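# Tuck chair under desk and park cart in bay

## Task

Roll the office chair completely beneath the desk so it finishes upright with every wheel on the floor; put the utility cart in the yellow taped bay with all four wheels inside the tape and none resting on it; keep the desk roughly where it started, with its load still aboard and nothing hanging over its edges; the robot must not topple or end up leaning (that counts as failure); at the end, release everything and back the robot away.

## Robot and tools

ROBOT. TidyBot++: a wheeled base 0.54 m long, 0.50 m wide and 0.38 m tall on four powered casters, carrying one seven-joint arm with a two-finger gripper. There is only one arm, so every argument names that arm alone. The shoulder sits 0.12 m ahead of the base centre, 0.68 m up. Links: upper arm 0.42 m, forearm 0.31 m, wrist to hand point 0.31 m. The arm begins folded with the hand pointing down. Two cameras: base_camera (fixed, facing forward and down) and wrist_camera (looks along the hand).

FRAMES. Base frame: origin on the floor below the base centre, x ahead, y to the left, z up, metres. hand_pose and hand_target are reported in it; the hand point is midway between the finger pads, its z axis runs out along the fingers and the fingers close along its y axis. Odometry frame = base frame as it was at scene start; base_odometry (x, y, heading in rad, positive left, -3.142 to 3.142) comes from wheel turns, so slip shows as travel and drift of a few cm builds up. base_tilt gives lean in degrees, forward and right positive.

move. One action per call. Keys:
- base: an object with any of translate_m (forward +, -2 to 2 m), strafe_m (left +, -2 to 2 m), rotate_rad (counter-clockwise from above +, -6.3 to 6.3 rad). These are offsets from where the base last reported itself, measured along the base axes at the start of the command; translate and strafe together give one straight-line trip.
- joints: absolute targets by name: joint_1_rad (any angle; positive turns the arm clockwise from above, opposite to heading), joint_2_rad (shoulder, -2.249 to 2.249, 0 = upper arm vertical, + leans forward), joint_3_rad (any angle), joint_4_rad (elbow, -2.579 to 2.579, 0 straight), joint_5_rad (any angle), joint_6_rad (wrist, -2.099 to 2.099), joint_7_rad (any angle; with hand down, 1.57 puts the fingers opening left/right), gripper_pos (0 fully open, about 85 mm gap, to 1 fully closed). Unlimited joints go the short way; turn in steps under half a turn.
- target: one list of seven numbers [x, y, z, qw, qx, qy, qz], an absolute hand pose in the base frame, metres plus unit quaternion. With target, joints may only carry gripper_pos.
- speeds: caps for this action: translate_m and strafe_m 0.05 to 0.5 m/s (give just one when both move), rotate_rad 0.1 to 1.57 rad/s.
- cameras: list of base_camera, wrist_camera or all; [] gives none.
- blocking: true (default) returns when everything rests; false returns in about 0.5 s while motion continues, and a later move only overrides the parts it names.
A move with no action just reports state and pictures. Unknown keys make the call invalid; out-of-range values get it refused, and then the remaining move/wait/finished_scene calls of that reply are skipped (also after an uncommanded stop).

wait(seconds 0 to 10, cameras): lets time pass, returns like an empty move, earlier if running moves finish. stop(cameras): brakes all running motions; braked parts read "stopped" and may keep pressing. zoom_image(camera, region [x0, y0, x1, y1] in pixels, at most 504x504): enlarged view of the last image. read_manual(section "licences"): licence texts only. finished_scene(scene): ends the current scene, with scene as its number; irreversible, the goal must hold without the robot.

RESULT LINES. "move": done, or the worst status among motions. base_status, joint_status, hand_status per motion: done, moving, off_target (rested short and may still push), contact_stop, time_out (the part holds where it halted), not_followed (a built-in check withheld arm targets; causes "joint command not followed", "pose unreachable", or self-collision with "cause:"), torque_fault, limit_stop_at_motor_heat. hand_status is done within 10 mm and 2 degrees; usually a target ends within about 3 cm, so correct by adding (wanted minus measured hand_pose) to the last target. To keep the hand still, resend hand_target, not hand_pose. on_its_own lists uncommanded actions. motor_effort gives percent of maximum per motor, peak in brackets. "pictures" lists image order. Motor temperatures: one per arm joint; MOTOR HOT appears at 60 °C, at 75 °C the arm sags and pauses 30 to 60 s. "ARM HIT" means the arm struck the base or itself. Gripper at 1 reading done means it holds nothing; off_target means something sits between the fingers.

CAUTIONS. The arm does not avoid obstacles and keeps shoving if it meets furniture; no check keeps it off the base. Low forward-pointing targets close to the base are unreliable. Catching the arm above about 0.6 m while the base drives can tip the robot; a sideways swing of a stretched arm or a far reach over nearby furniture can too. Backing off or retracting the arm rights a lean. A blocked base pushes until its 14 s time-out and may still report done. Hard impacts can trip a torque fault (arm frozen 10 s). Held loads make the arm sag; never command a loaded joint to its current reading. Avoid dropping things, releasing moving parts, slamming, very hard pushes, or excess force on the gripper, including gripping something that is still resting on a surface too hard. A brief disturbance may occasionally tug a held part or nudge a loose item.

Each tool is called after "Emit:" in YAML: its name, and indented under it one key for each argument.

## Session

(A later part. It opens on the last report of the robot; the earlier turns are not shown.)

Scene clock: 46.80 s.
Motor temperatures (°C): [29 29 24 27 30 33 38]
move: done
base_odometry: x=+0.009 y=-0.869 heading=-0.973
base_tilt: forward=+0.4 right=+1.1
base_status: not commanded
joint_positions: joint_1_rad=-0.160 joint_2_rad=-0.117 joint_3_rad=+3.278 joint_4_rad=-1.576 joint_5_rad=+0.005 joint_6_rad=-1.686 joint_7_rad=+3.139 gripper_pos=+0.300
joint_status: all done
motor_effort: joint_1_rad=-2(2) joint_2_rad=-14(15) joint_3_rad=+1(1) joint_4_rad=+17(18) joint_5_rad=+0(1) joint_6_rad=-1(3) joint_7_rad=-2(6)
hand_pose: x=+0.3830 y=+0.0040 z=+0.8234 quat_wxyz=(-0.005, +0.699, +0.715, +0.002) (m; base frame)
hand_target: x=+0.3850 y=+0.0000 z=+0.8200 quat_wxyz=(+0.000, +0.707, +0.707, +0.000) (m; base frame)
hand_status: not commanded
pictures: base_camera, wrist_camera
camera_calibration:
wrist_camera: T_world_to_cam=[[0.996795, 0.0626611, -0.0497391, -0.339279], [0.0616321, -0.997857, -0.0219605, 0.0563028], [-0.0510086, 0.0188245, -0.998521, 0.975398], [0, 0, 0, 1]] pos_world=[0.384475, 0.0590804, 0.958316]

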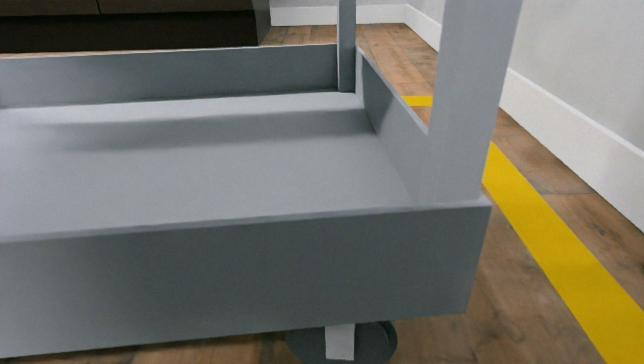

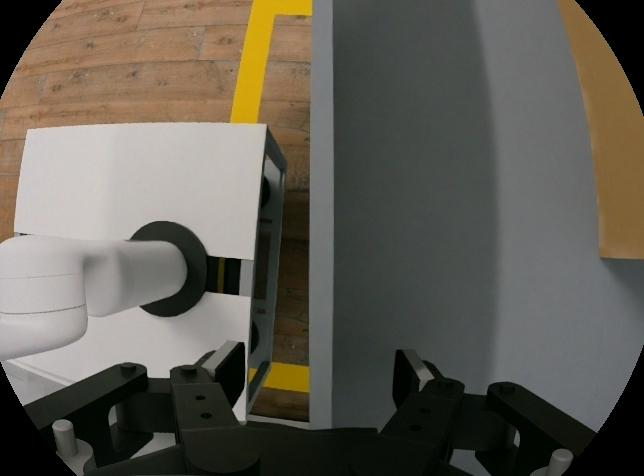

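Emit:
move:
  joints: {"gripper_pos":0}
  cameras: []

Emit:
move:
  target: [0.375, 0, 0.93, 0, 0.7071, 0.7071, 0]
  cameras: []

Emit:
move:
  base: {"translate_m":-0.6}

Emit:
move:
  base: {"rotate_rad":1.9}
  joints: {"joint_1_rad":0,"joint_2_rad":-0.369,"joint_3_rad":3.148,"joint_4_rad":-2.5,"joint_5_rad":0,"joint_6_rad":0.2,"joint_7_rad":1.6}

Scene clock: 47.87 s.
Motor temperatures (°C): [29 29 24 27 30 33 38]
move: done
base_odometry: x=+0.009 y=-0.869 heading=-0.973
base_tilt: forward=+0.4 right=+1.1
base_status: not commanded
joint_positions: joint_1_rad=-0.160 joint_2_rad=-0.117 joint_3_rad=+3.278 joint_4_rad=-1.576 joint_5_rad=+0.005 joint_6_rad=-1.686 joint_7_rad=+3.139 gripper_pos=+0.000
joint_status: all done
motor_effort: joint_1_rad=-1(2) joint_2_rad=-13(14) joint_3_rad=+0(1) joint_4_rad=+17(17) joint_5_rad=+0(1) joint_6_rad=-1(1) joint_7_rad=-2(3)
hand_pose: x=+0.3830 y=+0.0040 z=+0.8234 quat_wxyz=(-0.005, +0.699, +0.715, +0.002) (m; base frame)
hand_target: x=+0.3850 y=+0.0000 z=+0.8200 quat_wxyz=(+0.000, +0.707, +0.707, +0.000) (m; base frame)
hand_status: not commanded
pictures: none
No camera images: "cameras" was empty.

Scene clock: 49.43 s.
Motor temperatures (°C): [29 29 24 27 30 33 38]
move: off_target
base_odometry: x=+0.009 y=-0.869 heading=-0.973
base_tilt: forward=+0.4 right=+1.1
base_status: not commanded
joint_positions: joint_1_rad=-0.120 joint_2_rad=-0.084 joint_3_rad=+3.255 joint_4_rad=-1.195 joint_5_rad=+0.005 joint_6_rad=-1.949 joint_7_rad=+3.139 gripper_pos=+0.000
joint_status: not commanded
motor_effort: joint_1_rad=-2(2) joint_2_rad=-13(15) joint_3_rad=+1(1) joint_4_rad=+16(18) joint_5_rad=+0(1) joint_6_rad=+0(1) joint_7_rad=-2(3)
hand_pose: x=+0.3922 y=-0.0005 z=+0.9303 quat_wxyz=(+0.027, +0.706, +0.707, +0.031) (m; base frame)
hand_target: x=+0.3750 y=+0.0000 z=+0.9300 quat_wxyz=(+0.000, +0.707, +0.707, +0.000) (m; base frame)
hand_status: off_target (0.017 m and 4.7 deg from the pose sent, 0.107 m and 1.4 deg at the start)
pictures: none
No camera images: "cameras" was empty.

Scene clock: 51.80 s.
Motor temperatures (°C): [29 29 24 27 30 33 38]
move: done
base_odometry: x=-0.329 y=-0.373 heading=-0.972
base_tilt: forward=+0.4 right=+1.1
base_status: done
joint_positions: joint_1_rad=-0.119 joint_2_rad=-0.069 joint_3_rad=+3.253 joint_4_rad=-1.194 joint_5_rad=+0.005 joint_6_rad=-1.959 joint_7_rad=+3.139 gripper_pos=+0.000
joint_status: not commanded
motor_effort: joint_1_rad=-2(3) joint_2_rad=-13(18) joint_3_rad=+1(1) joint_4_rad=+16(17) joint_5_rad=+0(1) joint_6_rad=+0(1) joint_7_rad=-2(3)
hand_pose: x=+0.3931 y=+0.0001 z=+0.9262 quat_wxyz=(+0.019, +0.706, +0.708, +0.021) (m; base frame)
hand_target: x=+0.3750 y=+0.0000 z=+0.9300 quat_wxyz=(+0.000, +0.707, +0.707, +0.000) (m; base frame)
hand_status: not commanded
pictures: base_camera, wrist_camera
camera_calibration:
wrist_camera: T_world_to_cam=[[0.998973, 0.0437678, 0.0117275, -0.401803], [0.0439072, -0.998965, -0.0119002, 0.0517121], [0.0111945, 0.0124029, -0.99986, 1.05546], [0, 0, 0, 1]] pos_world=[0.387304, 0.0561538, 1.06064]

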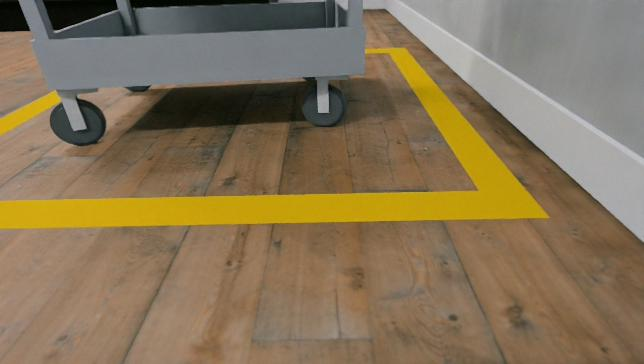

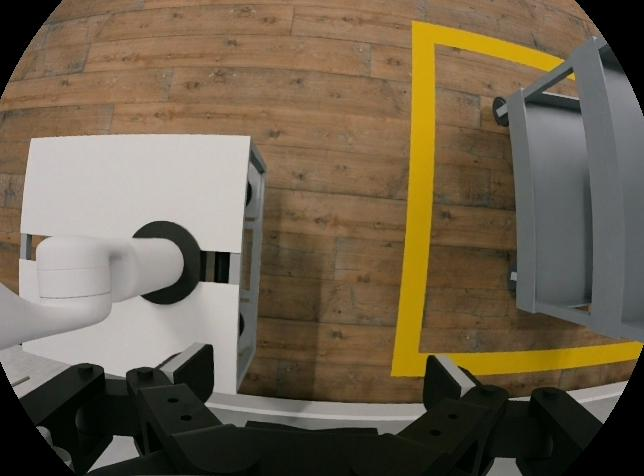

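Scene clock: 55.03 s.
Motor temperatures (°C): [29 29 24 27 30 33 38]
move: done
base_odometry: x=-0.329 y=-0.373 heading=+0.927
base_tilt: forward=+0.4 right=+1.1
base_status: done
joint_positions: joint_1_rad=-0.013 joint_2_rad=-0.341 joint_3_rad=+3.162 joint_4_rad=-2.482 joint_5_rad=+0.005 joint_6_rad=+0.121 joint_7_rad=+1.644 gripper_pos=+0.000
joint_status: all done
motor_effort: joint_1_rad=-2(4) joint_2_rad=-7(18) joint_3_rad=+1(3) joint_4_rad=+19(21) joint_5_rad=+1(1) joint_6_rad=+7(8) joint_7_rad=-2(4)
hand_pose: x=+0.5236 y=-0.0016 z=+0.7735 quat_wxyz=(+0.019, +0.846, +0.029, +0.531) (m; base frame)
hand_target: x=+0.5249 y=-0.0014 z=+0.7975 quat_wxyz=(+0.009, +0.822, +0.009, +0.569) (m; base frame)
hand_status: not commanded
pictures: base_camera, wrist_camera
camera_calibration:
wrist_camera: T_world_to_cam=[[0.0866537, -0.993023, 0.0799759, -0.107095], [-0.421978, -0.109306, -0.899993, 0.974707], [0.902456, 0.0442396, -0.428505, -0.00719165], [0, 0, 0, 1]] pos_world=[0.427075, 0.000511934, 0.882712]

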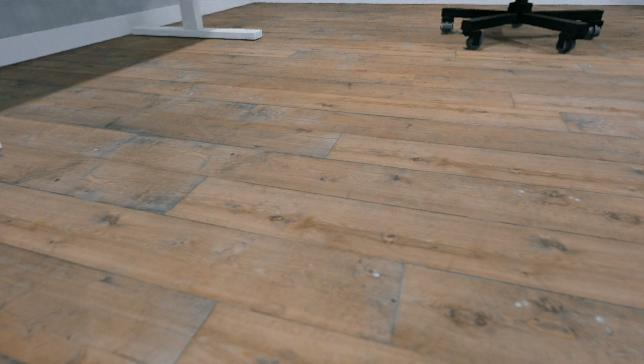

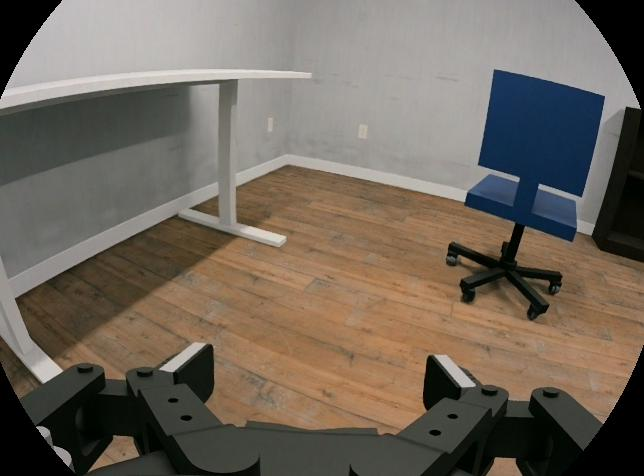

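Emit:
move:
  base: {"translate_m":1.0,"strafe_m":-0.4,"rotate_rad":-0.58}

Scene clock: 60.00 s.
Motor temperatures (°C): [29 29 24 27 30 33 38]
move: done
base_odometry: x=+0.592 y=+0.187 heading=+0.346
base_tilt: forward=+0.3 right=+1.0
base_status: done
joint_positions: joint_1_rad=-0.007 joint_2_rad=-0.354 joint_3_rad=+3.153 joint_4_rad=-2.487 joint_5_rad=+0.005 joint_6_rad=+0.128 joint_7_rad=+1.642 gripper_pos=+0.000
joint_status: not commanded
motor_effort: joint_1_rad=-2(3) joint_2_rad=-7(9) joint_3_rad=+1(2) joint_4_rad=+20(21) joint_5_rad=+0(1) joint_6_rad=+7(8) joint_7_rad=-2(3)
hand_pose: x=+0.5216 y=-0.0004 z=+0.7780 quat_wxyz=(+0.020, +0.842, +0.030, +0.538) (m; base frame)
hand_target: x=+0.5249 y=-0.0014 z=+0.7975 quat_wxyz=(+0.009, +0.822, +0.009, +0.569) (m; base frame)
hand_status: not commanded
pictures: base_camera, wrist_camera
camera_calibration:
wrist_camera: T_world_to_cam=[[0.0871107, -0.992765, 0.0826444, -0.108355], [-0.408092, -0.111241, -0.906138, 0.975593], [0.908775, 0.0452078, -0.41483, -0.0174272], [0, 0, 0, 1]] pos_world=[0.423408, 0.00174275, 0.885748]

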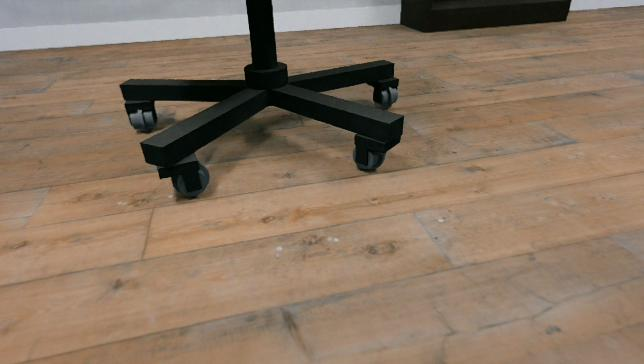

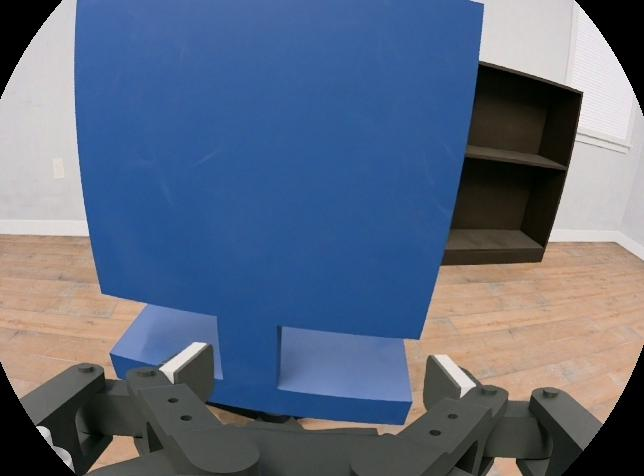

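Emit:
move:
  target: [0.52, -0.22, 0.8, 0.5, -0.5, -0.5, -0.5]

Scene clock: 64.20 s.
Motor temperatures (°C): [29 29 24 27 30 33 38]
move: off_target
base_odometry: x=+0.592 y=+0.187 heading=+0.346
base_tilt: forward=+0.4 right=+1.1
base_status: not commanded
joint_positions: joint_1_rad=-1.954 joint_2_rad=-1.662 joint_3_rad=+3.940 joint_4_rad=-0.857 joint_5_rad=+0.330 joint_6_rad=-1.963 joint_7_rad=+2.558 gripper_pos=+0.000
joint_status: not commanded
motor_effort: joint_1_rad=-2(5) joint_2_rad=+45(48) joint_3_rad=-10(12) joint_4_rad=-4(23) joint_5_rad=-7(8) joint_6_rad=+4(8) joint_7_rad=-2(3)
hand_pose: x=+0.5318 y=-0.2187 z=+0.8200 quat_wxyz=(-0.511, +0.498, +0.467, +0.522) (m; base frame)
hand_target: x=+0.5200 y=-0.2200 z=+0.8000 quat_wxyz=(-0.500, +0.500, +0.500, +0.500) (m; base frame)
hand_status: off_target (0.023 m and 4.7 deg from the pose sent, 0.221 m and 91.9 deg at the start)
pictures: base_camera, wrist_camera
camera_calibration:
wrist_camera: T_world_to_cam=[[0.999756, 0.000795791, 0.0220707, -0.547892], [0.0219419, 0.0777957, -0.996728, 0.88052], [-0.00251019, 0.996969, 0.0777593, 0.289451], [0, 0, 0, 1]] pos_world=[0.529165, -0.356639, 0.867224]

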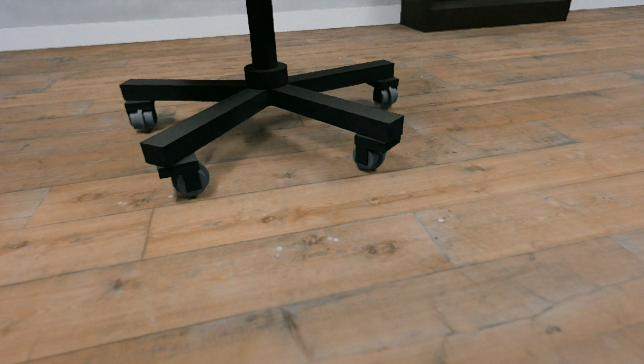

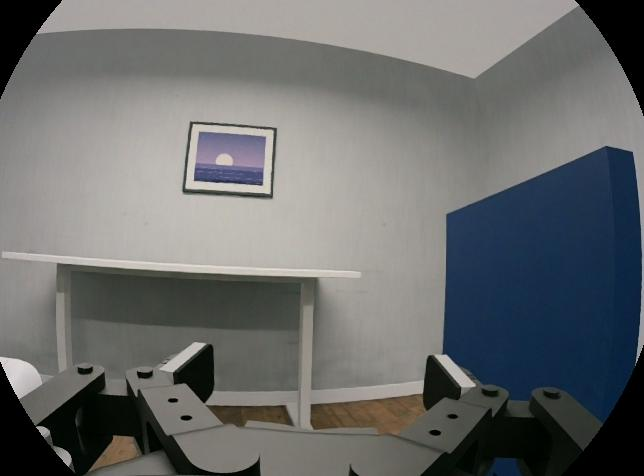

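Emit:
move:
  base: {"translate_m":0.245}
  speeds: {"translate_m":0.2}

Scene clock: 66.40 s.
Motor temperatures (°C): [29 29 24 27 30 33 38]
move: done
base_odometry: x=+0.822 y=+0.270 heading=+0.346
base_tilt: forward=+0.4 right=+1.1
base_status: done
joint_positions: joint_1_rad=-1.959 joint_2_rad=-1.662 joint_3_rad=+3.940 joint_4_rad=-0.856 joint_5_rad=+0.330 joint_6_rad=-1.968 joint_7_rad=+2.559 gripper_pos=+0.000
joint_status: not commanded
motor_effort: joint_1_rad=-2(7) joint_2_rad=+46(47) joint_3_rad=-10(11) joint_4_rad=-4(5) joint_5_rad=-7(7) joint_6_rad=+4(5) joint_7_rad=-2(3)
hand_pose: x=+0.5317 y=-0.2169 z=+0.8189 quat_wxyz=(-0.512, +0.497, +0.470, +0.519) (m; base frame)
hand_target: x=+0.5200 y=-0.2200 z=+0.8000 quat_wxyz=(-0.500, +0.500, +0.500, +0.500) (m; base frame)
hand_status: not commanded
pictures: base_camera, wrist_camera
camera_calibration:
wrist_camera: T_world_to_cam=[[0.999706, 0.0093442, 0.0223611, -0.546099], [0.0216002, 0.0748403, -0.996962, 0.878966], [-0.0109893, 0.997152, 0.0746165, 0.294798], [0, 0, 0, 1]] pos_world=[0.530192, -0.354638, 0.86651]

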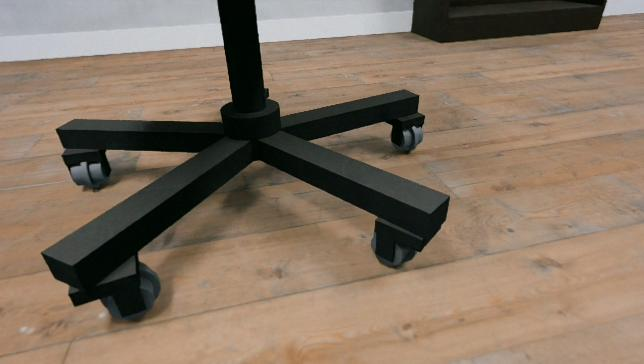

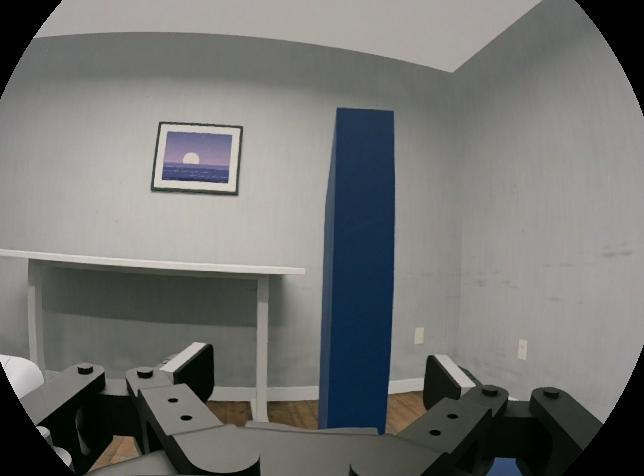

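Emit:
move:
  base: {"translate_m":0.025,"strafe_m":0.06}
  speeds: {"strafe_m":0.15}
  cameras: []

Emit:
move:
  base: {"strafe_m":0.07}
  speeds: {"strafe_m":0.1}

Scene clock: 67.83 s.
Motor temperatures (°C): [29 29 24 27 30 33 38]
move: done
base_odometry: x=+0.826 y=+0.335 heading=+0.346
base_tilt: forward=+0.4 right=+1.1
base_status: done
joint_positions: joint_1_rad=-1.961 joint_2_rad=-1.663 joint_3_rad=+3.940 joint_4_rad=-0.852 joint_5_rad=+0.331 joint_6_rad=-1.968 joint_7_rad=+2.559 gripper_pos=+0.000
joint_status: not commanded
motor_effort: joint_1_rad=-2(5) joint_2_rad=+46(49) joint_3_rad=-10(11) joint_4_rad=-4(6) joint_5_rad=-6(7) joint_6_rad=+4(5) joint_7_rad=-2(3)
hand_pose: x=+0.5329 y=-0.2168 z=+0.8187 quat_wxyz=(-0.513, +0.497, +0.469, +0.519) (m; base frame)
hand_target: x=+0.5200 y=-0.2200 z=+0.8000 quat_wxyz=(-0.500, +0.500, +0.500, +0.500) (m; base frame)
hand_status: not commanded
pictures: none
No camera images: "cameras" was empty.

Scene clock: 69.07 s.
Motor temperatures (°C): [29 29 24 27 30 33 38]
move: done
base_odometry: x=+0.802 y=+0.402 heading=+0.346
base_tilt: forward=+0.4 right=+1.1
base_status: done
joint_positions: joint_1_rad=-1.959 joint_2_rad=-1.663 joint_3_rad=+3.940 joint_4_rad=-0.850 joint_5_rad=+0.331 joint_6_rad=-1.968 joint_7_rad=+2.559 gripper_pos=+0.000
joint_status: not commanded
motor_effort: joint_1_rad=-2(4) joint_2_rad=+47(48) joint_3_rad=-10(11) joint_4_rad=-4(6) joint_5_rad=-7(7) joint_6_rad=+4(4) joint_7_rad=-3(3)
hand_pose: x=+0.5329 y=-0.2182 z=+0.8187 quat_wxyz=(-0.513, +0.497, +0.468, +0.520) (m; base frame)
hand_target: x=+0.5200 y=-0.2200 z=+0.8000 quat_wxyz=(-0.500, +0.500, +0.500, +0.500) (m; base frame)
hand_status: not commanded
pictures: base_camera, wrist_camera
camera_calibration:
wrist_camera: T_world_to_cam=[[0.999775, 0.00616471, 0.0203057, -0.546324], [0.0197598, 0.0784664, -0.996721, 0.880401], [-0.00773781, 0.996898, 0.0783269, 0.291289], [0, 0, 0, 1]] pos_world=[0.531059, -0.356099, 0.865791]

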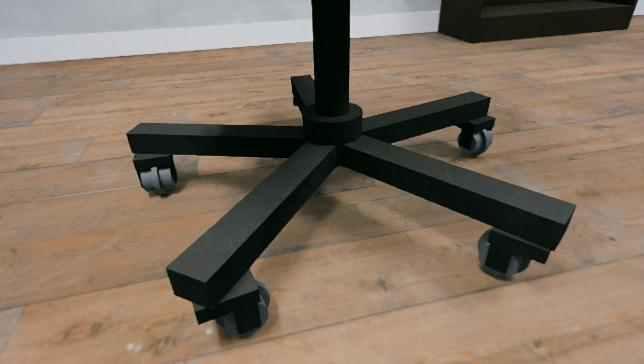

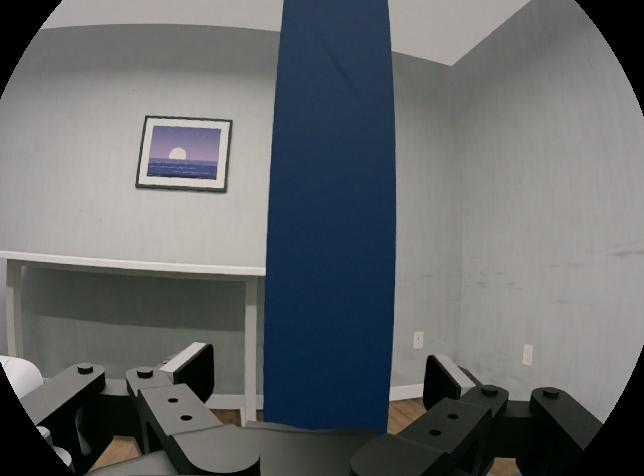

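Emit:
move:
  joints: {"gripper_pos":1}

Scene clock: 70.33 s.
Motor temperatures (°C): [29 29 24 27 30 33 38]
move: off_target
base_odometry: x=+0.802 y=+0.401 heading=+0.346
base_tilt: forward=+0.3 right=+1.1
base_status: not commanded
joint_positions: joint_1_rad=-1.964 joint_2_rad=-1.662 joint_3_rad=+3.939 joint_4_rad=-0.848 joint_5_rad=+0.332 joint_6_rad=-1.973 joint_7_rad=+2.563 gripper_pos=+0.573
joint_status: gripper_pos off_target (ended at +0.573, target +1.000)
motor_effort: joint_1_rad=-1(3) joint_2_rad=+44(47) joint_3_rad=-8(11) joint_4_rad=-4(9) joint_5_rad=-3(9) joint_6_rad=+2(9) joint_7_rad=-2(3)
hand_pose: x=+0.5331 y=-0.2168 z=+0.8181 quat_wxyz=(-0.513, +0.496, +0.471, +0.519) (m; base frame)
hand_target: x=+0.5200 y=-0.2200 z=+0.8000 quat_wxyz=(-0.500, +0.500, +0.500, +0.500) (m; base frame)
hand_status: not commanded
pictures: base_camera, wrist_camera
camera_calibration:
wrist_camera: T_world_to_cam=[[0.999643, 0.0117961, 0.0239682, -0.548261], [0.0230038, 0.076028, -0.99684, 0.877576], [-0.0135811, 0.997036, 0.0757295, 0.29529], [0, 0, 0, 1]] pos_world=[0.531888, -0.354668, 0.865582]

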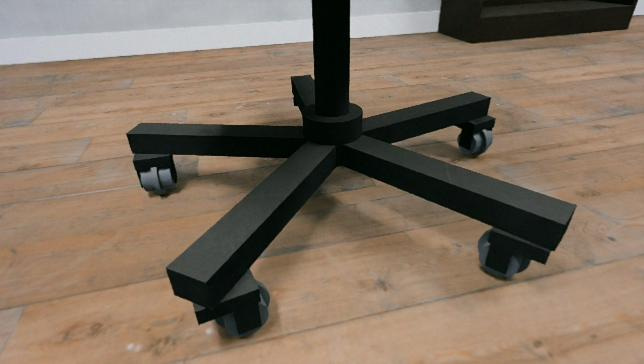

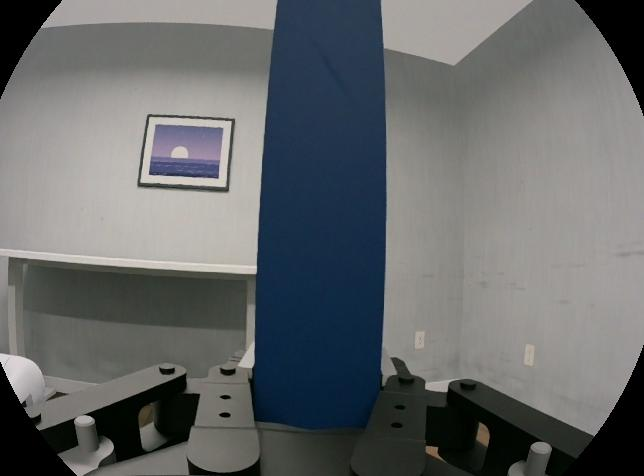

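Emit:
move:
  base: {"strafe_m":-0.3}
  speeds: {"strafe_m":0.15}
  cameras: []

Emit:
move:
  base: {"rotate_rad":0.9}
  speeds: {"rotate_rad":0.25}

Emit:
move:
  base: {"rotate_rad":0.92}
  speeds: {"rotate_rad":0.25}

Scene clock: 73.67 s.
Motor temperatures (°C): [29 29 24 27 30 33 38]
move: done
base_odometry: x=+0.904 y=+0.119 heading=+0.347
base_tilt: forward=+0.4 right=+1.1
base_status: done
joint_positions: joint_1_rad=-1.977 joint_2_rad=-1.662 joint_3_rad=+3.941 joint_4_rad=-0.862 joint_5_rad=+0.311 joint_6_rad=-1.999 joint_7_rad=+2.563 gripper_pos=+0.573
joint_status: not commanded
motor_effort: joint_1_rad=+1(16) joint_2_rad=+41(46) joint_3_rad=-7(11) joint_4_rad=-1(4) joint_5_rad=+5(8) joint_6_rad=+6(9) joint_7_rad=+5(7)
hand_pose: x=+0.5234 y=-0.2077 z=+0.8181 quat_wxyz=(-0.522, +0.481, +0.490, +0.507) (m; base frame)
hand_target: x=+0.5200 y=-0.2200 z=+0.8000 quat_wxyz=(-0.500, +0.500, +0.500, +0.500) (m; base frame)
hand_status: not commanded
pictures: none
No camera images: "cameras" was empty.

Scene clock: 78.07 s.
Motor temperatures (°C): [29 29 24 27 30 33 38]
move: done
base_odometry: x=+0.904 y=+0.119 heading=+1.245
base_tilt: forward=+0.4 right=+1.1
base_status: done
joint_positions: joint_1_rad=-1.956 joint_2_rad=-1.662 joint_3_rad=+3.925 joint_4_rad=-0.793 joint_5_rad=+0.358 joint_6_rad=-1.965 joint_7_rad=+2.592 gripper_pos=+0.573
joint_status: not commanded
motor_effort: joint_1_rad=-2(21) joint_2_rad=+43(46) joint_3_rad=-6(7) joint_4_rad=-10(19) joint_5_rad=-5(11) joint_6_rad=-11(20) joint_7_rad=-3(7)
hand_pose: x=+0.5446 y=-0.2370 z=+0.8183 quat_wxyz=(-0.498, +0.503, +0.451, +0.545) (m; base frame)
hand_target: x=+0.5200 y=-0.2200 z=+0.8000 quat_wxyz=(-0.500, +0.500, +0.500, +0.500) (m; base frame)
hand_status: not commanded
pictures: base_camera, wrist_camera
camera_calibration:
wrist_camera: T_world_to_cam=[[0.997745, -0.0573465, 0.0348813, -0.583728], [0.0402842, 0.0959315, -0.994572, 0.872505], [0.053689, 0.993735, 0.0980253, 0.25989], [0, 0, 0, 1]] pos_world=[0.53331, -0.375437, 0.862655]

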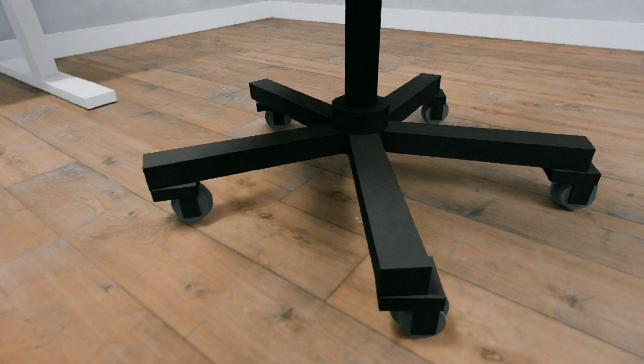

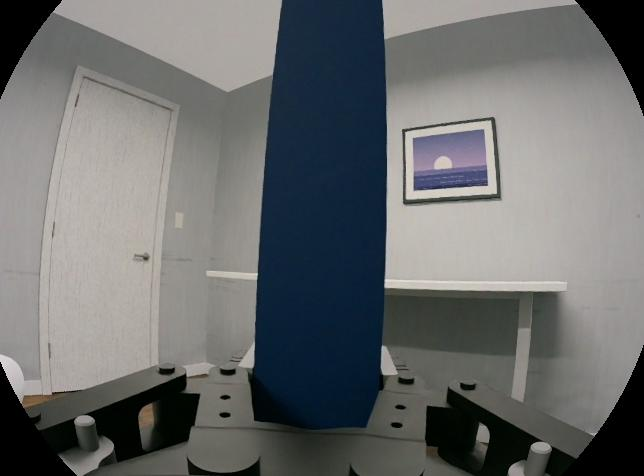

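Scene clock: 82.53 s.
Motor temperatures (°C): [29 29 24 27 30 33 38]
move: done
base_odometry: x=+0.904 y=+0.119 heading=+2.163
base_tilt: forward=+0.4 right=+1.2
base_status: done
joint_positions: joint_1_rad=-1.959 joint_2_rad=-1.662 joint_3_rad=+3.923 joint_4_rad=-0.795 joint_5_rad=+0.367 joint_6_rad=-1.952 joint_7_rad=+2.595 gripper_pos=+0.573
joint_status: not commanded
motor_effort: joint_1_rad=-2(25) joint_2_rad=+44(49) joint_3_rad=-7(8) joint_4_rad=-10(18) joint_5_rad=-6(12) joint_6_rad=-11(20) joint_7_rad=-4(7)
hand_pose: x=+0.5494 y=-0.2358 z=+0.8183 quat_wxyz=(-0.495, +0.505, +0.448, +0.547) (m; base frame)
hand_target: x=+0.5200 y=-0.2200 z=+0.8000 quat_wxyz=(-0.500, +0.500, +0.500, +0.500) (m; base frame)
hand_status: not commanded
pictures: base_camera, wrist_camera
camera_calibration:
wrist_camera: T_world_to_cam=[[0.997098, -0.0677992, 0.0346185, -0.590378], [0.040972, 0.0946807, -0.994664, 0.871616], [0.0641597, 0.993196, 0.0971839, 0.253232], [0, 0, 0, 1]] pos_world=[0.536705, -0.374061, 0.862794]

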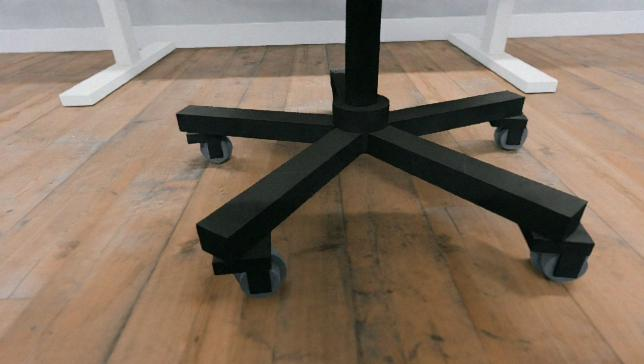

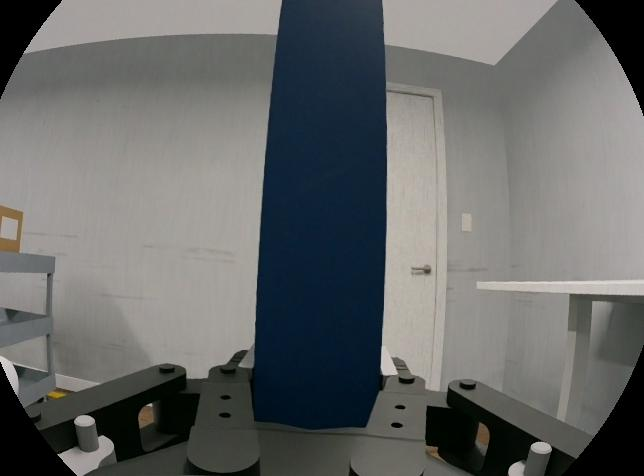

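Emit:
move:
  base: {"translate_m":0.46,"strafe_m":0.09}
  speeds: {"translate_m":0.15}

Scene clock: 86.90 s.
Motor temperatures (°C): [29 30 24 27 30 33 38]
move: done
base_odometry: x=+0.573 y=+0.451 heading=+2.164
base_tilt: forward=+0.4 right=+1.1
base_status: done
joint_positions: joint_1_rad=-1.999 joint_2_rad=-1.656 joint_3_rad=+3.929 joint_4_rad=-0.860 joint_5_rad=+0.305 joint_6_rad=-2.039 joint_7_rad=+2.570 gripper_pos=+0.573
joint_status: not commanded
motor_effort: joint_1_rad=+7(17) joint_2_rad=+38(45) joint_3_rad=-8(9) joint_4_rad=-1(9) joint_5_rad=+1(10) joint_6_rad=-1(17) joint_7_rad=+3(9)
hand_pose: x=+0.5151 y=-0.1998 z=+0.8178 quat_wxyz=(-0.526, +0.465, +0.513, +0.493) (m; base frame)
hand_target: x=+0.5200 y=-0.2200 z=+0.8000 quat_wxyz=(-0.500, +0.500, +0.500, +0.500) (m; base frame)
hand_status: not commanded
pictures: base_camera, wrist_camera
camera_calibration:
wrist_camera: T_world_to_cam=[[0.990623, 0.12313, 0.059197, -0.53235], [0.0526101, 0.0560781, -0.997039, 0.857284], [-0.126085, 0.990805, 0.0490743, 0.356589], [0, 0, 0, 1]] pos_world=[0.527217, -0.335836, 0.86876]

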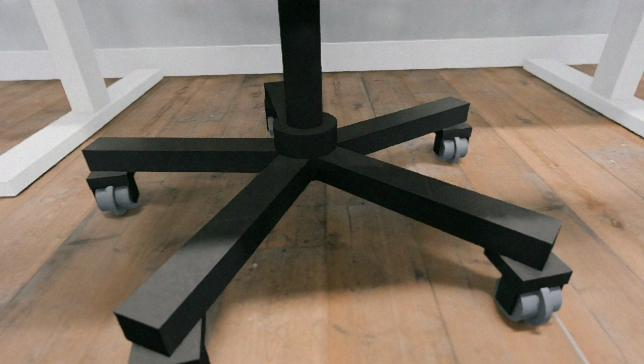

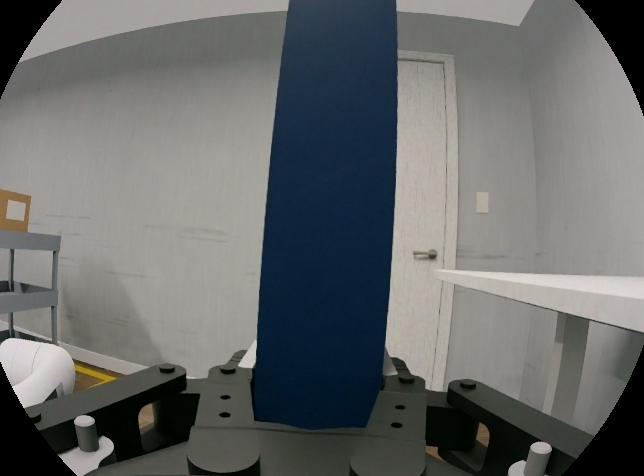

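Emit:
move:
  base: {"translate_m":0.1}
  speeds: {"translate_m":0.12}

Scene clock: 88.70 s.
Motor temperatures (°C): [29 30 24 27 30 33 38]
move: done
base_odometry: x=+0.517 y=+0.534 heading=+2.164
base_tilt: forward=+0.4 right=+1.1
base_status: done
joint_positions: joint_1_rad=-2.000 joint_2_rad=-1.654 joint_3_rad=+3.932 joint_4_rad=-0.867 joint_5_rad=+0.282 joint_6_rad=-2.067 joint_7_rad=+2.558 gripper_pos=+0.573
joint_status: not commanded
motor_effort: joint_1_rad=+6(9) joint_2_rad=+38(40) joint_3_rad=-8(9) joint_4_rad=+0(5) joint_5_rad=+2(12) joint_6_rad=+1(19) joint_7_rad=+3(10)
hand_pose: x=+0.5034 y=-0.1984 z=+0.8179 quat_wxyz=(-0.534, +0.456, +0.524, +0.481) (m; base frame)
hand_target: x=+0.5200 y=-0.2200 z=+0.8000 quat_wxyz=(-0.500, +0.500, +0.500, +0.500) (m; base frame)
hand_status: not commanded
pictures: base_camera, wrist_camera
camera_calibration:
wrist_camera: T_world_to_cam=[[0.984712, 0.163653, 0.0596711, -0.510306], [0.0517466, 0.0522696, -0.997291, 0.857813], [-0.166329, 0.985132, 0.043002, 0.377855], [0, 0, 0, 1]] pos_world=[0.520963, -0.333562, 0.869691]

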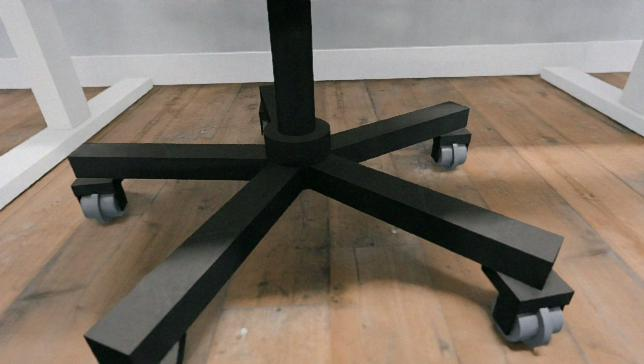

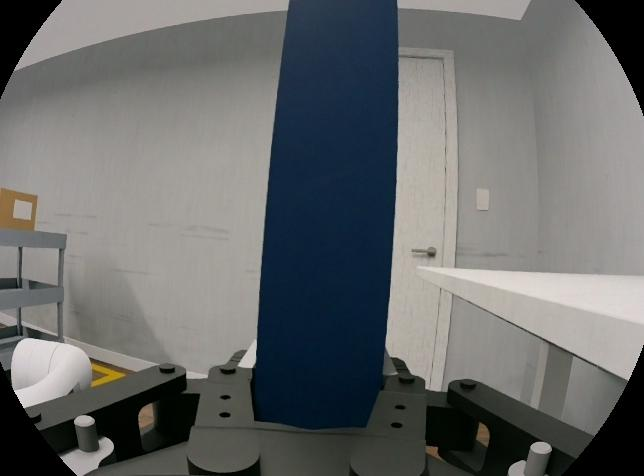

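Emit:
move:
  base: {"rotate_rad":-0.2,"strafe_m":0.08,"translate_m":0.04}
  speeds: {"rotate_rad":0.25,"translate_m":0.1}

Scene clock: 90.53 s.
Motor temperatures (°C): [29 30 24 27 30 33 38]
move: done
base_odometry: x=+0.428 y=+0.523 heading=+1.963
base_tilt: forward=+0.4 right=+1.1
base_status: done
joint_positions: joint_1_rad=-1.997 joint_2_rad=-1.650 joint_3_rad=+3.937 joint_4_rad=-0.866 joint_5_rad=+0.287 joint_6_rad=-2.063 joint_7_rad=+2.561 gripper_pos=+0.573
joint_status: not commanded
motor_effort: joint_1_rad=+5(13) joint_2_rad=+37(40) joint_3_rad=-7(10) joint_4_rad=+0(8) joint_5_rad=+0(10) joint_6_rad=+0(15) joint_7_rad=+0(7)
hand_pose: x=+0.5053 y=-0.1984 z=+0.8177 quat_wxyz=(-0.531, +0.461, +0.523, +0.482) (m; base frame)
hand_target: x=+0.5200 y=-0.2200 z=+0.8000 quat_wxyz=(-0.500, +0.500, +0.500, +0.500) (m; base frame)
hand_status: not commanded
pictures: base_camera, wrist_camera
camera_calibration:
wrist_camera: T_world_to_cam=[[0.986193, 0.155579, 0.0567274, -0.512095], [0.0502465, 0.045281, -0.99771, 0.857254], [-0.157791, 0.986785, 0.0368385, 0.379147], [0, 0, 0, 1]] pos_world=[0.521776, -0.333283, 0.870374]

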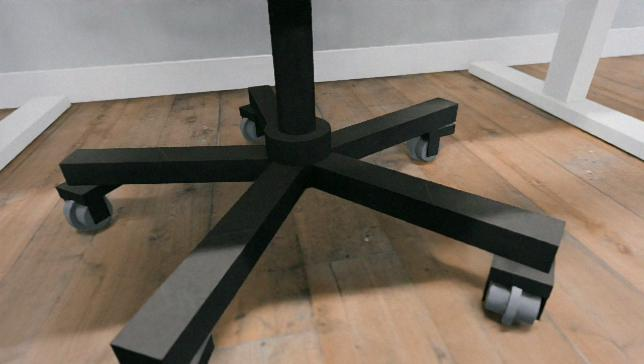

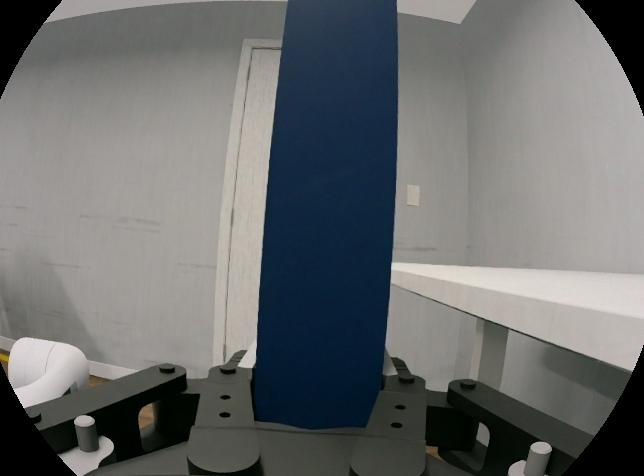

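Emit:
move:
  base: {"rotate_rad":0.1,"translate_m":0.16,"strafe_m":-0.05}
  speeds: {"rotate_rad":0.2,"translate_m":0.12}

Scene clock: 94.83 s.
Motor temperatures (°C): [29 30 24 27 30 33 38]
move: time_out
base_odometry: x=+0.413 y=+0.687 heading=+2.064
base_tilt: forward=+0.3 right=+1.1
base_status: translate_m time_out (by the wheels' count: +0.158 of +0.160); strafe_m time_out (by the wheels' count: -0.049 of -0.050); rotate_rad time_out (by the wheels' count: +0.101 of +0.100)
joint_positions: joint_1_rad=-1.809 joint_2_rad=-1.639 joint_3_rad=+3.893 joint_4_rad=-0.913 joint_5_rad=+0.202 joint_6_rad=-2.218 joint_7_rad=+2.511 gripper_pos=+0.573
joint_status: not commanded
motor_effort: joint_1_rad=-29(34) joint_2_rad=+37(43) joint_3_rad=+3(8) joint_4_rad=+10(19) joint_5_rad=+15(23) joint_6_rad=+38(44) joint_7_rad=+10(15)
hand_pose: x=+0.3961 y=-0.2574 z=+0.8175 quat_wxyz=(-0.503, +0.461, +0.555, +0.476) (m; base frame)
hand_target: x=+0.5200 y=-0.2200 z=+0.8000 quat_wxyz=(-0.500, +0.500, +0.500, +0.500) (m; base frame)
hand_status: not commanded
pictures: base_camera, wrist_camera
camera_calibration:
wrist_camera: T_world_to_cam=[[0.980243, 0.168895, 0.10295, -0.427254], [0.107301, -0.016817, -0.994084, 0.823604], [-0.166164, 0.985491, -0.0346074, 0.481603], [0, 0, 0, 1]] pos_world=[0.410464, -0.388604, 0.879385]

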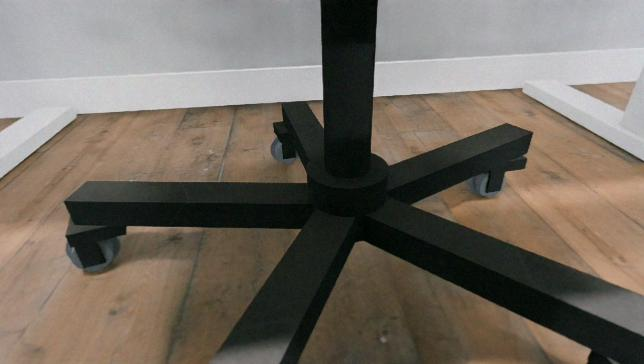

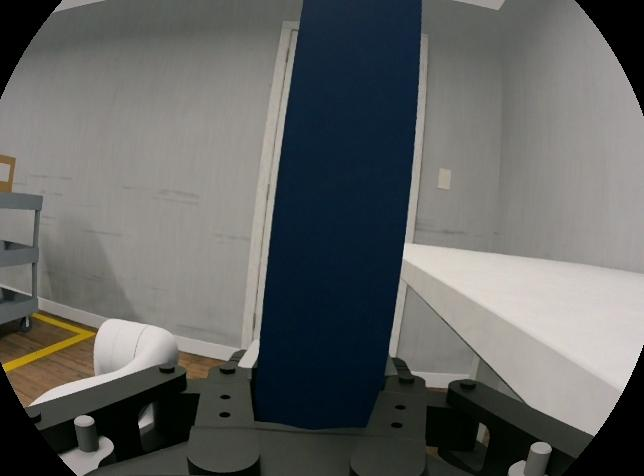

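Emit:
move:
  base: {"translate_m":-0.09}
  speeds: {"translate_m":0.15}

Emit:
move:
  joints: {"gripper_pos":0.2}

Scene clock: 98.50 s.
Motor temperatures (°C): [29 30 24 27 30 33 38]
move: done
base_odometry: x=+0.456 y=+0.608 heading=+2.064
base_tilt: forward=+0.4 right=+1.1
base_status: done
joint_positions: joint_1_rad=-1.942 joint_2_rad=-1.639 joint_3_rad=+3.918 joint_4_rad=-0.858 joint_5_rad=+0.305 joint_6_rad=-2.094 joint_7_rad=+2.569 gripper_pos=+0.573
joint_status: not commanded
motor_effort: joint_1_rad=-3(30) joint_2_rad=+38(41) joint_3_rad=-5(6) joint_4_rad=-2(9) joint_5_rad=+0(16) joint_6_rad=+5(37) joint_7_rad=-2(10)
hand_pose: x=+0.4866 y=-0.2215 z=+0.8173 quat_wxyz=(-0.508, +0.474, +0.525, +0.491) (m; base frame)
hand_target: x=+0.5200 y=-0.2200 z=+0.8000 quat_wxyz=(-0.500, +0.500, +0.500, +0.500) (m; base frame)
hand_status: not commanded
pictures: base_camera, wrist_camera
camera_calibration:
wrist_camera: T_world_to_cam=[[0.990778, 0.113172, 0.0745063, -0.516182], [0.0732962, 0.0148224, -0.9972, 0.840442], [-0.113959, 0.993465, 0.00639069, 0.404062], [0, 0, 0, 1]] pos_world=[0.495867, -0.355462, 0.873966]

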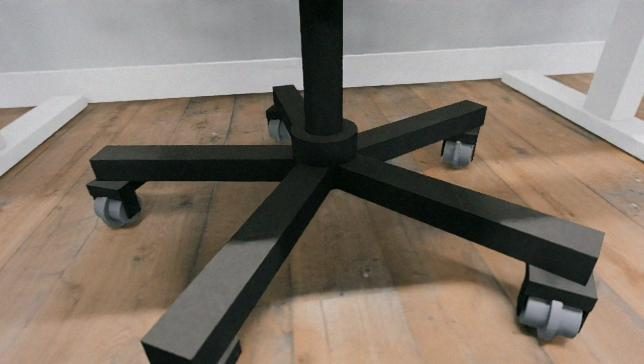

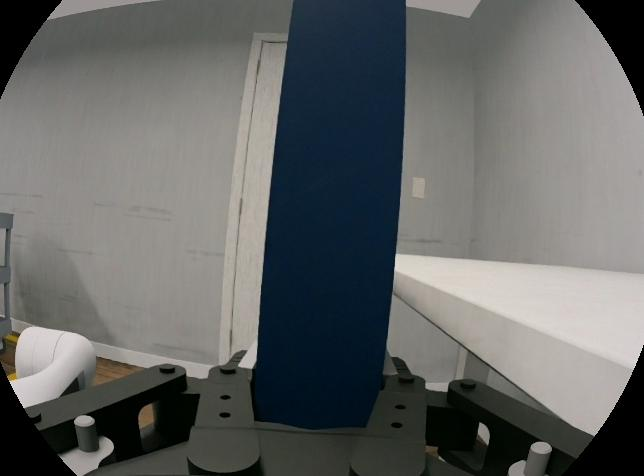

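Scene clock: 99.63 s.
Motor temperatures (°C): [29 30 24 27 30 33 38]
move: done
base_odometry: x=+0.456 y=+0.608 heading=+2.064
base_tilt: forward=+0.4 right=+1.1
base_status: not commanded
joint_positions: joint_1_rad=-1.952 joint_2_rad=-1.660 joint_3_rad=+3.939 joint_4_rad=-0.849 joint_5_rad=+0.338 joint_6_rad=-2.090 joint_7_rad=+2.570 gripper_pos=+0.200
joint_status: all done
motor_effort: joint_1_rad=-2(9) joint_2_rad=+46(48) joint_3_rad=-9(10) joint_4_rad=-4(4) joint_5_rad=-6(7) joint_6_rad=+4(14) joint_7_rad=-2(3)
hand_pose: x=+0.5001 y=-0.2207 z=+0.7981 quat_wxyz=(-0.515, +0.490, +0.511, +0.483) (m; base frame)
hand_target: x=+0.5200 y=-0.2200 z=+0.8000 quat_wxyz=(-0.500, +0.500, +0.500, +0.500) (m; base frame)
hand_status: not commanded
pictures: base_camera, wrist_camera
camera_calibration:
wrist_camera: T_world_to_cam=[[0.994659, 0.0989758, 0.0292731, -0.497224], [0.0285225, 0.00899041, -0.999553, 0.843302], [-0.0991947, 0.995049, 0.00611935, 0.398185], [0, 0, 0, 1]] pos_world=[0.510013, -0.354582, 0.855043]

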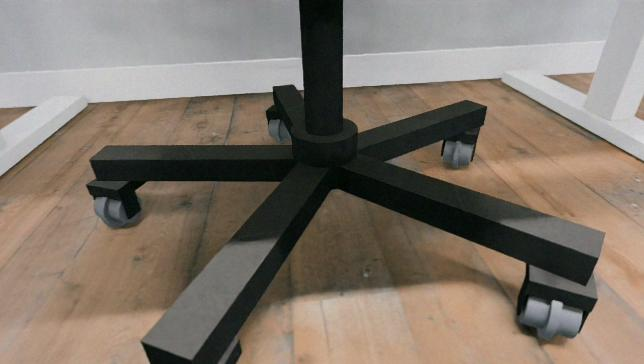

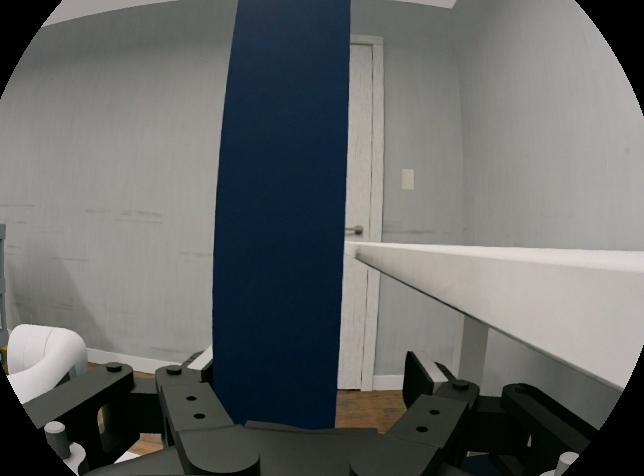

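Emit:
move:
  joints: {"gripper_pos":0}
  base: {"strafe_m":-0.18}
  speeds: {"strafe_m":0.15}
  cameras: ["base_camera"]

Emit:
move:
  base: {"translate_m":-0.45}
  cameras: []

Emit:
move:
  base: {"strafe_m":0.18,"rotate_rad":0.08}
  joints: {"joint_1_rad":0,"joint_2_rad":-0.369,"joint_3_rad":3.148,"joint_4_rad":-2.5,"joint_5_rad":0,"joint_6_rad":0.2,"joint_7_rad":1.6,"gripper_pos":1}

Scene clock: 102.13 s.
Motor temperatures (°C): [29 30 24 27 30 33 38]
move: done
base_odometry: x=+0.615 y=+0.693 heading=+2.063
base_tilt: forward=+0.4 right=+1.1
base_status: done
joint_positions: joint_1_rad=-1.955 joint_2_rad=-1.661 joint_3_rad=+3.939 joint_4_rad=-0.848 joint_5_rad=+0.338 joint_6_rad=-2.090 joint_7_rad=+2.570 gripper_pos=+0.000
joint_status: all done
motor_effort: joint_1_rad=-2(4) joint_2_rad=+46(48) joint_3_rad=-10(10) joint_4_rad=-4(5) joint_5_rad=-7(7) joint_6_rad=+4(4) joint_7_rad=-2(3)
hand_pose: x=+0.5011 y=-0.2197 z=+0.7979 quat_wxyz=(-0.516, +0.489, +0.512, +0.482) (m; base frame)
hand_target: x=+0.5200 y=-0.2200 z=+0.8000 quat_wxyz=(-0.500, +0.500, +0.500, +0.500) (m; base frame)
hand_status: not commanded
pictures: base_camera

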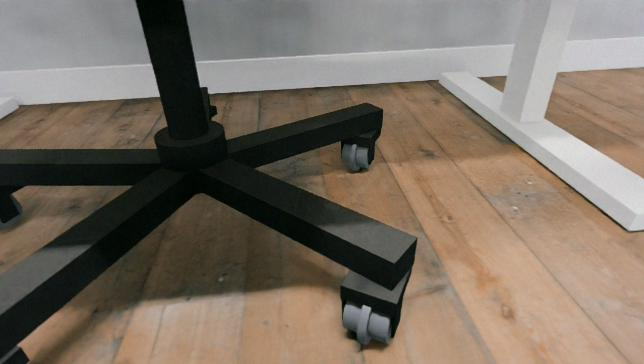

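Scene clock: 104.37 s.
Motor temperatures (°C): [29 30 24 27 30 33 38]
move: done
base_odometry: x=+0.828 y=+0.296 heading=+2.064
base_tilt: forward=+0.3 right=+1.2
base_status: done
joint_positions: joint_1_rad=-1.951 joint_2_rad=-1.661 joint_3_rad=+3.939 joint_4_rad=-0.848 joint_5_rad=+0.338 joint_6_rad=-2.090 joint_7_rad=+2.570 gripper_pos=+0.000
joint_status: not commanded
motor_effort: joint_1_rad=-2(6) joint_2_rad=+45(49) joint_3_rad=-10(10) joint_4_rad=-4(5) joint_5_rad=-6(7) joint_6_rad=+4(5) joint_7_rad=-2(3)
hand_pose: x=+0.5002 y=-0.2213 z=+0.7977 quat_wxyz=(-0.515, +0.491, +0.511, +0.483) (m; base frame)
hand_target: x=+0.5200 y=-0.2200 z=+0.8000 quat_wxyz=(-0.500, +0.500, +0.500, +0.500) (m; base frame)
hand_status: not commanded
pictures: none
No camera images: "cameras" was empty.

Scene clock: 107.90 s.
Motor temperatures (°C): [29 30 24 27 30 33 38]
move: done
base_odometry: x=+0.669 y=+0.211 heading=+2.144
base_tilt: forward=+0.3 right=+1.1
base_status: done
joint_positions: joint_1_rad=-0.013 joint_2_rad=-0.388 joint_3_rad=+3.163 joint_4_rad=-2.483 joint_5_rad=+0.046 joint_6_rad=+0.121 joint_7_rad=+1.643 gripper_pos=+0.999
joint_status: all done
motor_effort: joint_1_rad=-2(6) joint_2_rad=-6(49) joint_3_rad=+1(12) joint_4_rad=+20(24) joint_5_rad=+0(8) joint_6_rad=+8(9) joint_7_rad=-2(4)
hand_pose: x=+0.5186 y=-0.0004 z=+0.7922 quat_wxyz=(+0.029, +0.833, +0.046, +0.551) (m; base frame)
hand_target: x=+0.5249 y=-0.0013 z=+0.7975 quat_wxyz=(+0.009, +0.822, +0.009, +0.569) (m; base frame)
hand_status: not commanded
pictures: base_camera, wrist_camera
camera_calibration:
wrist_camera: T_world_to_cam=[[0.102065, -0.987849, 0.117205, -0.144461], [-0.376649, -0.147424, -0.91455, 0.977572], [0.920716, 0.0491988, -0.387119, -0.0369693], [0, 0, 0, 1]] pos_world=[0.416984, 0.00323048, 0.896659]

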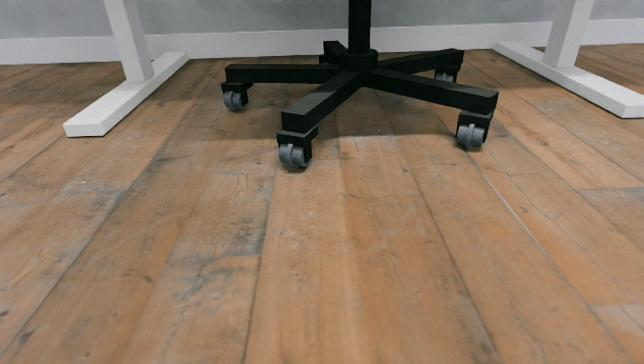

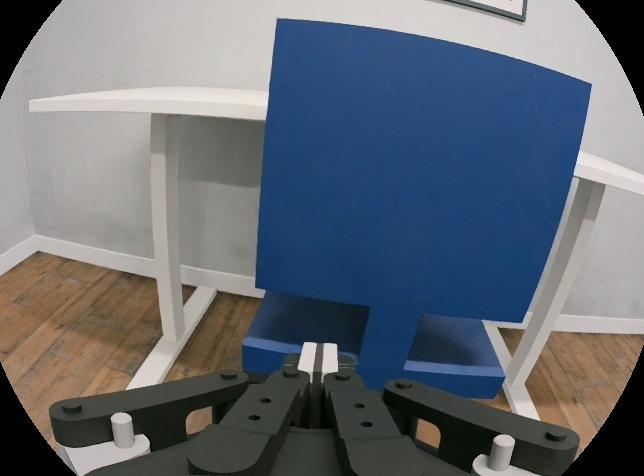

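Emit:
move:
  base: {"strafe_m":-0.14,"translate_m":0.25}

Scene clock: 109.87 s.
Motor temperatures (°C): [29 30 24 27 30 33 38]
move: done
base_odometry: x=+0.651 y=+0.497 heading=+2.144
base_tilt: forward=+0.4 right=+1.1
base_status: done
joint_positions: joint_1_rad=-0.012 joint_2_rad=-0.380 joint_3_rad=+3.159 joint_4_rad=-2.485 joint_5_rad=+0.045 joint_6_rad=+0.126 joint_7_rad=+1.642 gripper_pos=+0.999
joint_status: not commanded
motor_effort: joint_1_rad=-2(2) joint_2_rad=-6(8) joint_3_rad=+1(2) joint_4_rad=+20(21) joint_5_rad=+0(1) joint_6_rad=+8(8) joint_7_rad=-2(3)
hand_pose: x=+0.5195 y=+0.0007 z=+0.7889 quat_wxyz=(+0.028, +0.835, +0.046, +0.548) (m; base frame)
hand_target: x=+0.5249 y=-0.0013 z=+0.7975 quat_wxyz=(+0.009, +0.822, +0.009, +0.569) (m; base frame)
hand_status: not commanded
pictures: base_camera, wrist_camera
camera_calibration:
wrist_camera: T_world_to_cam=[[0.104509, -0.987717, 0.116162, -0.143452], [-0.382041, -0.147712, -0.912264, 0.976086], [0.918217, 0.0509613, -0.392786, -0.0333562], [0, 0, 0, 1]] pos_world=[0.418526, 0.00418903, 0.89401]

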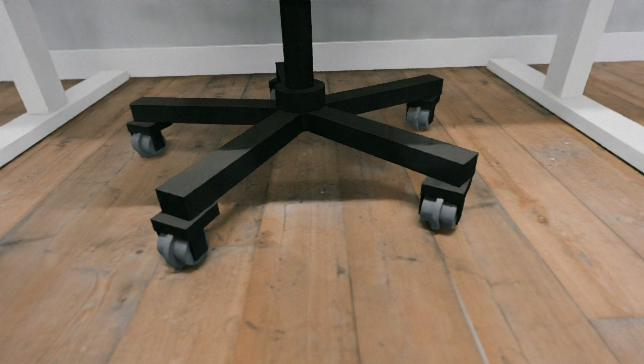

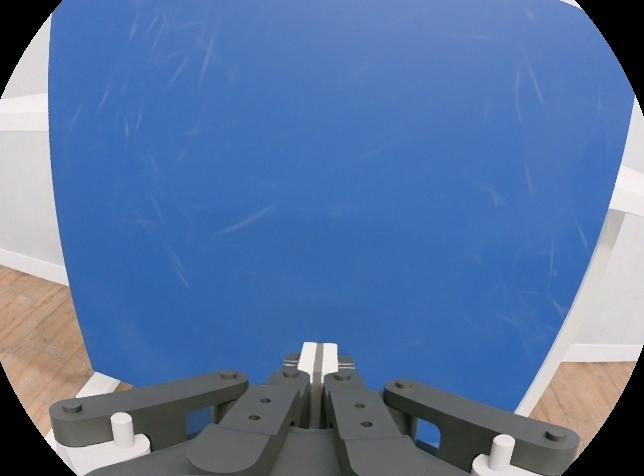

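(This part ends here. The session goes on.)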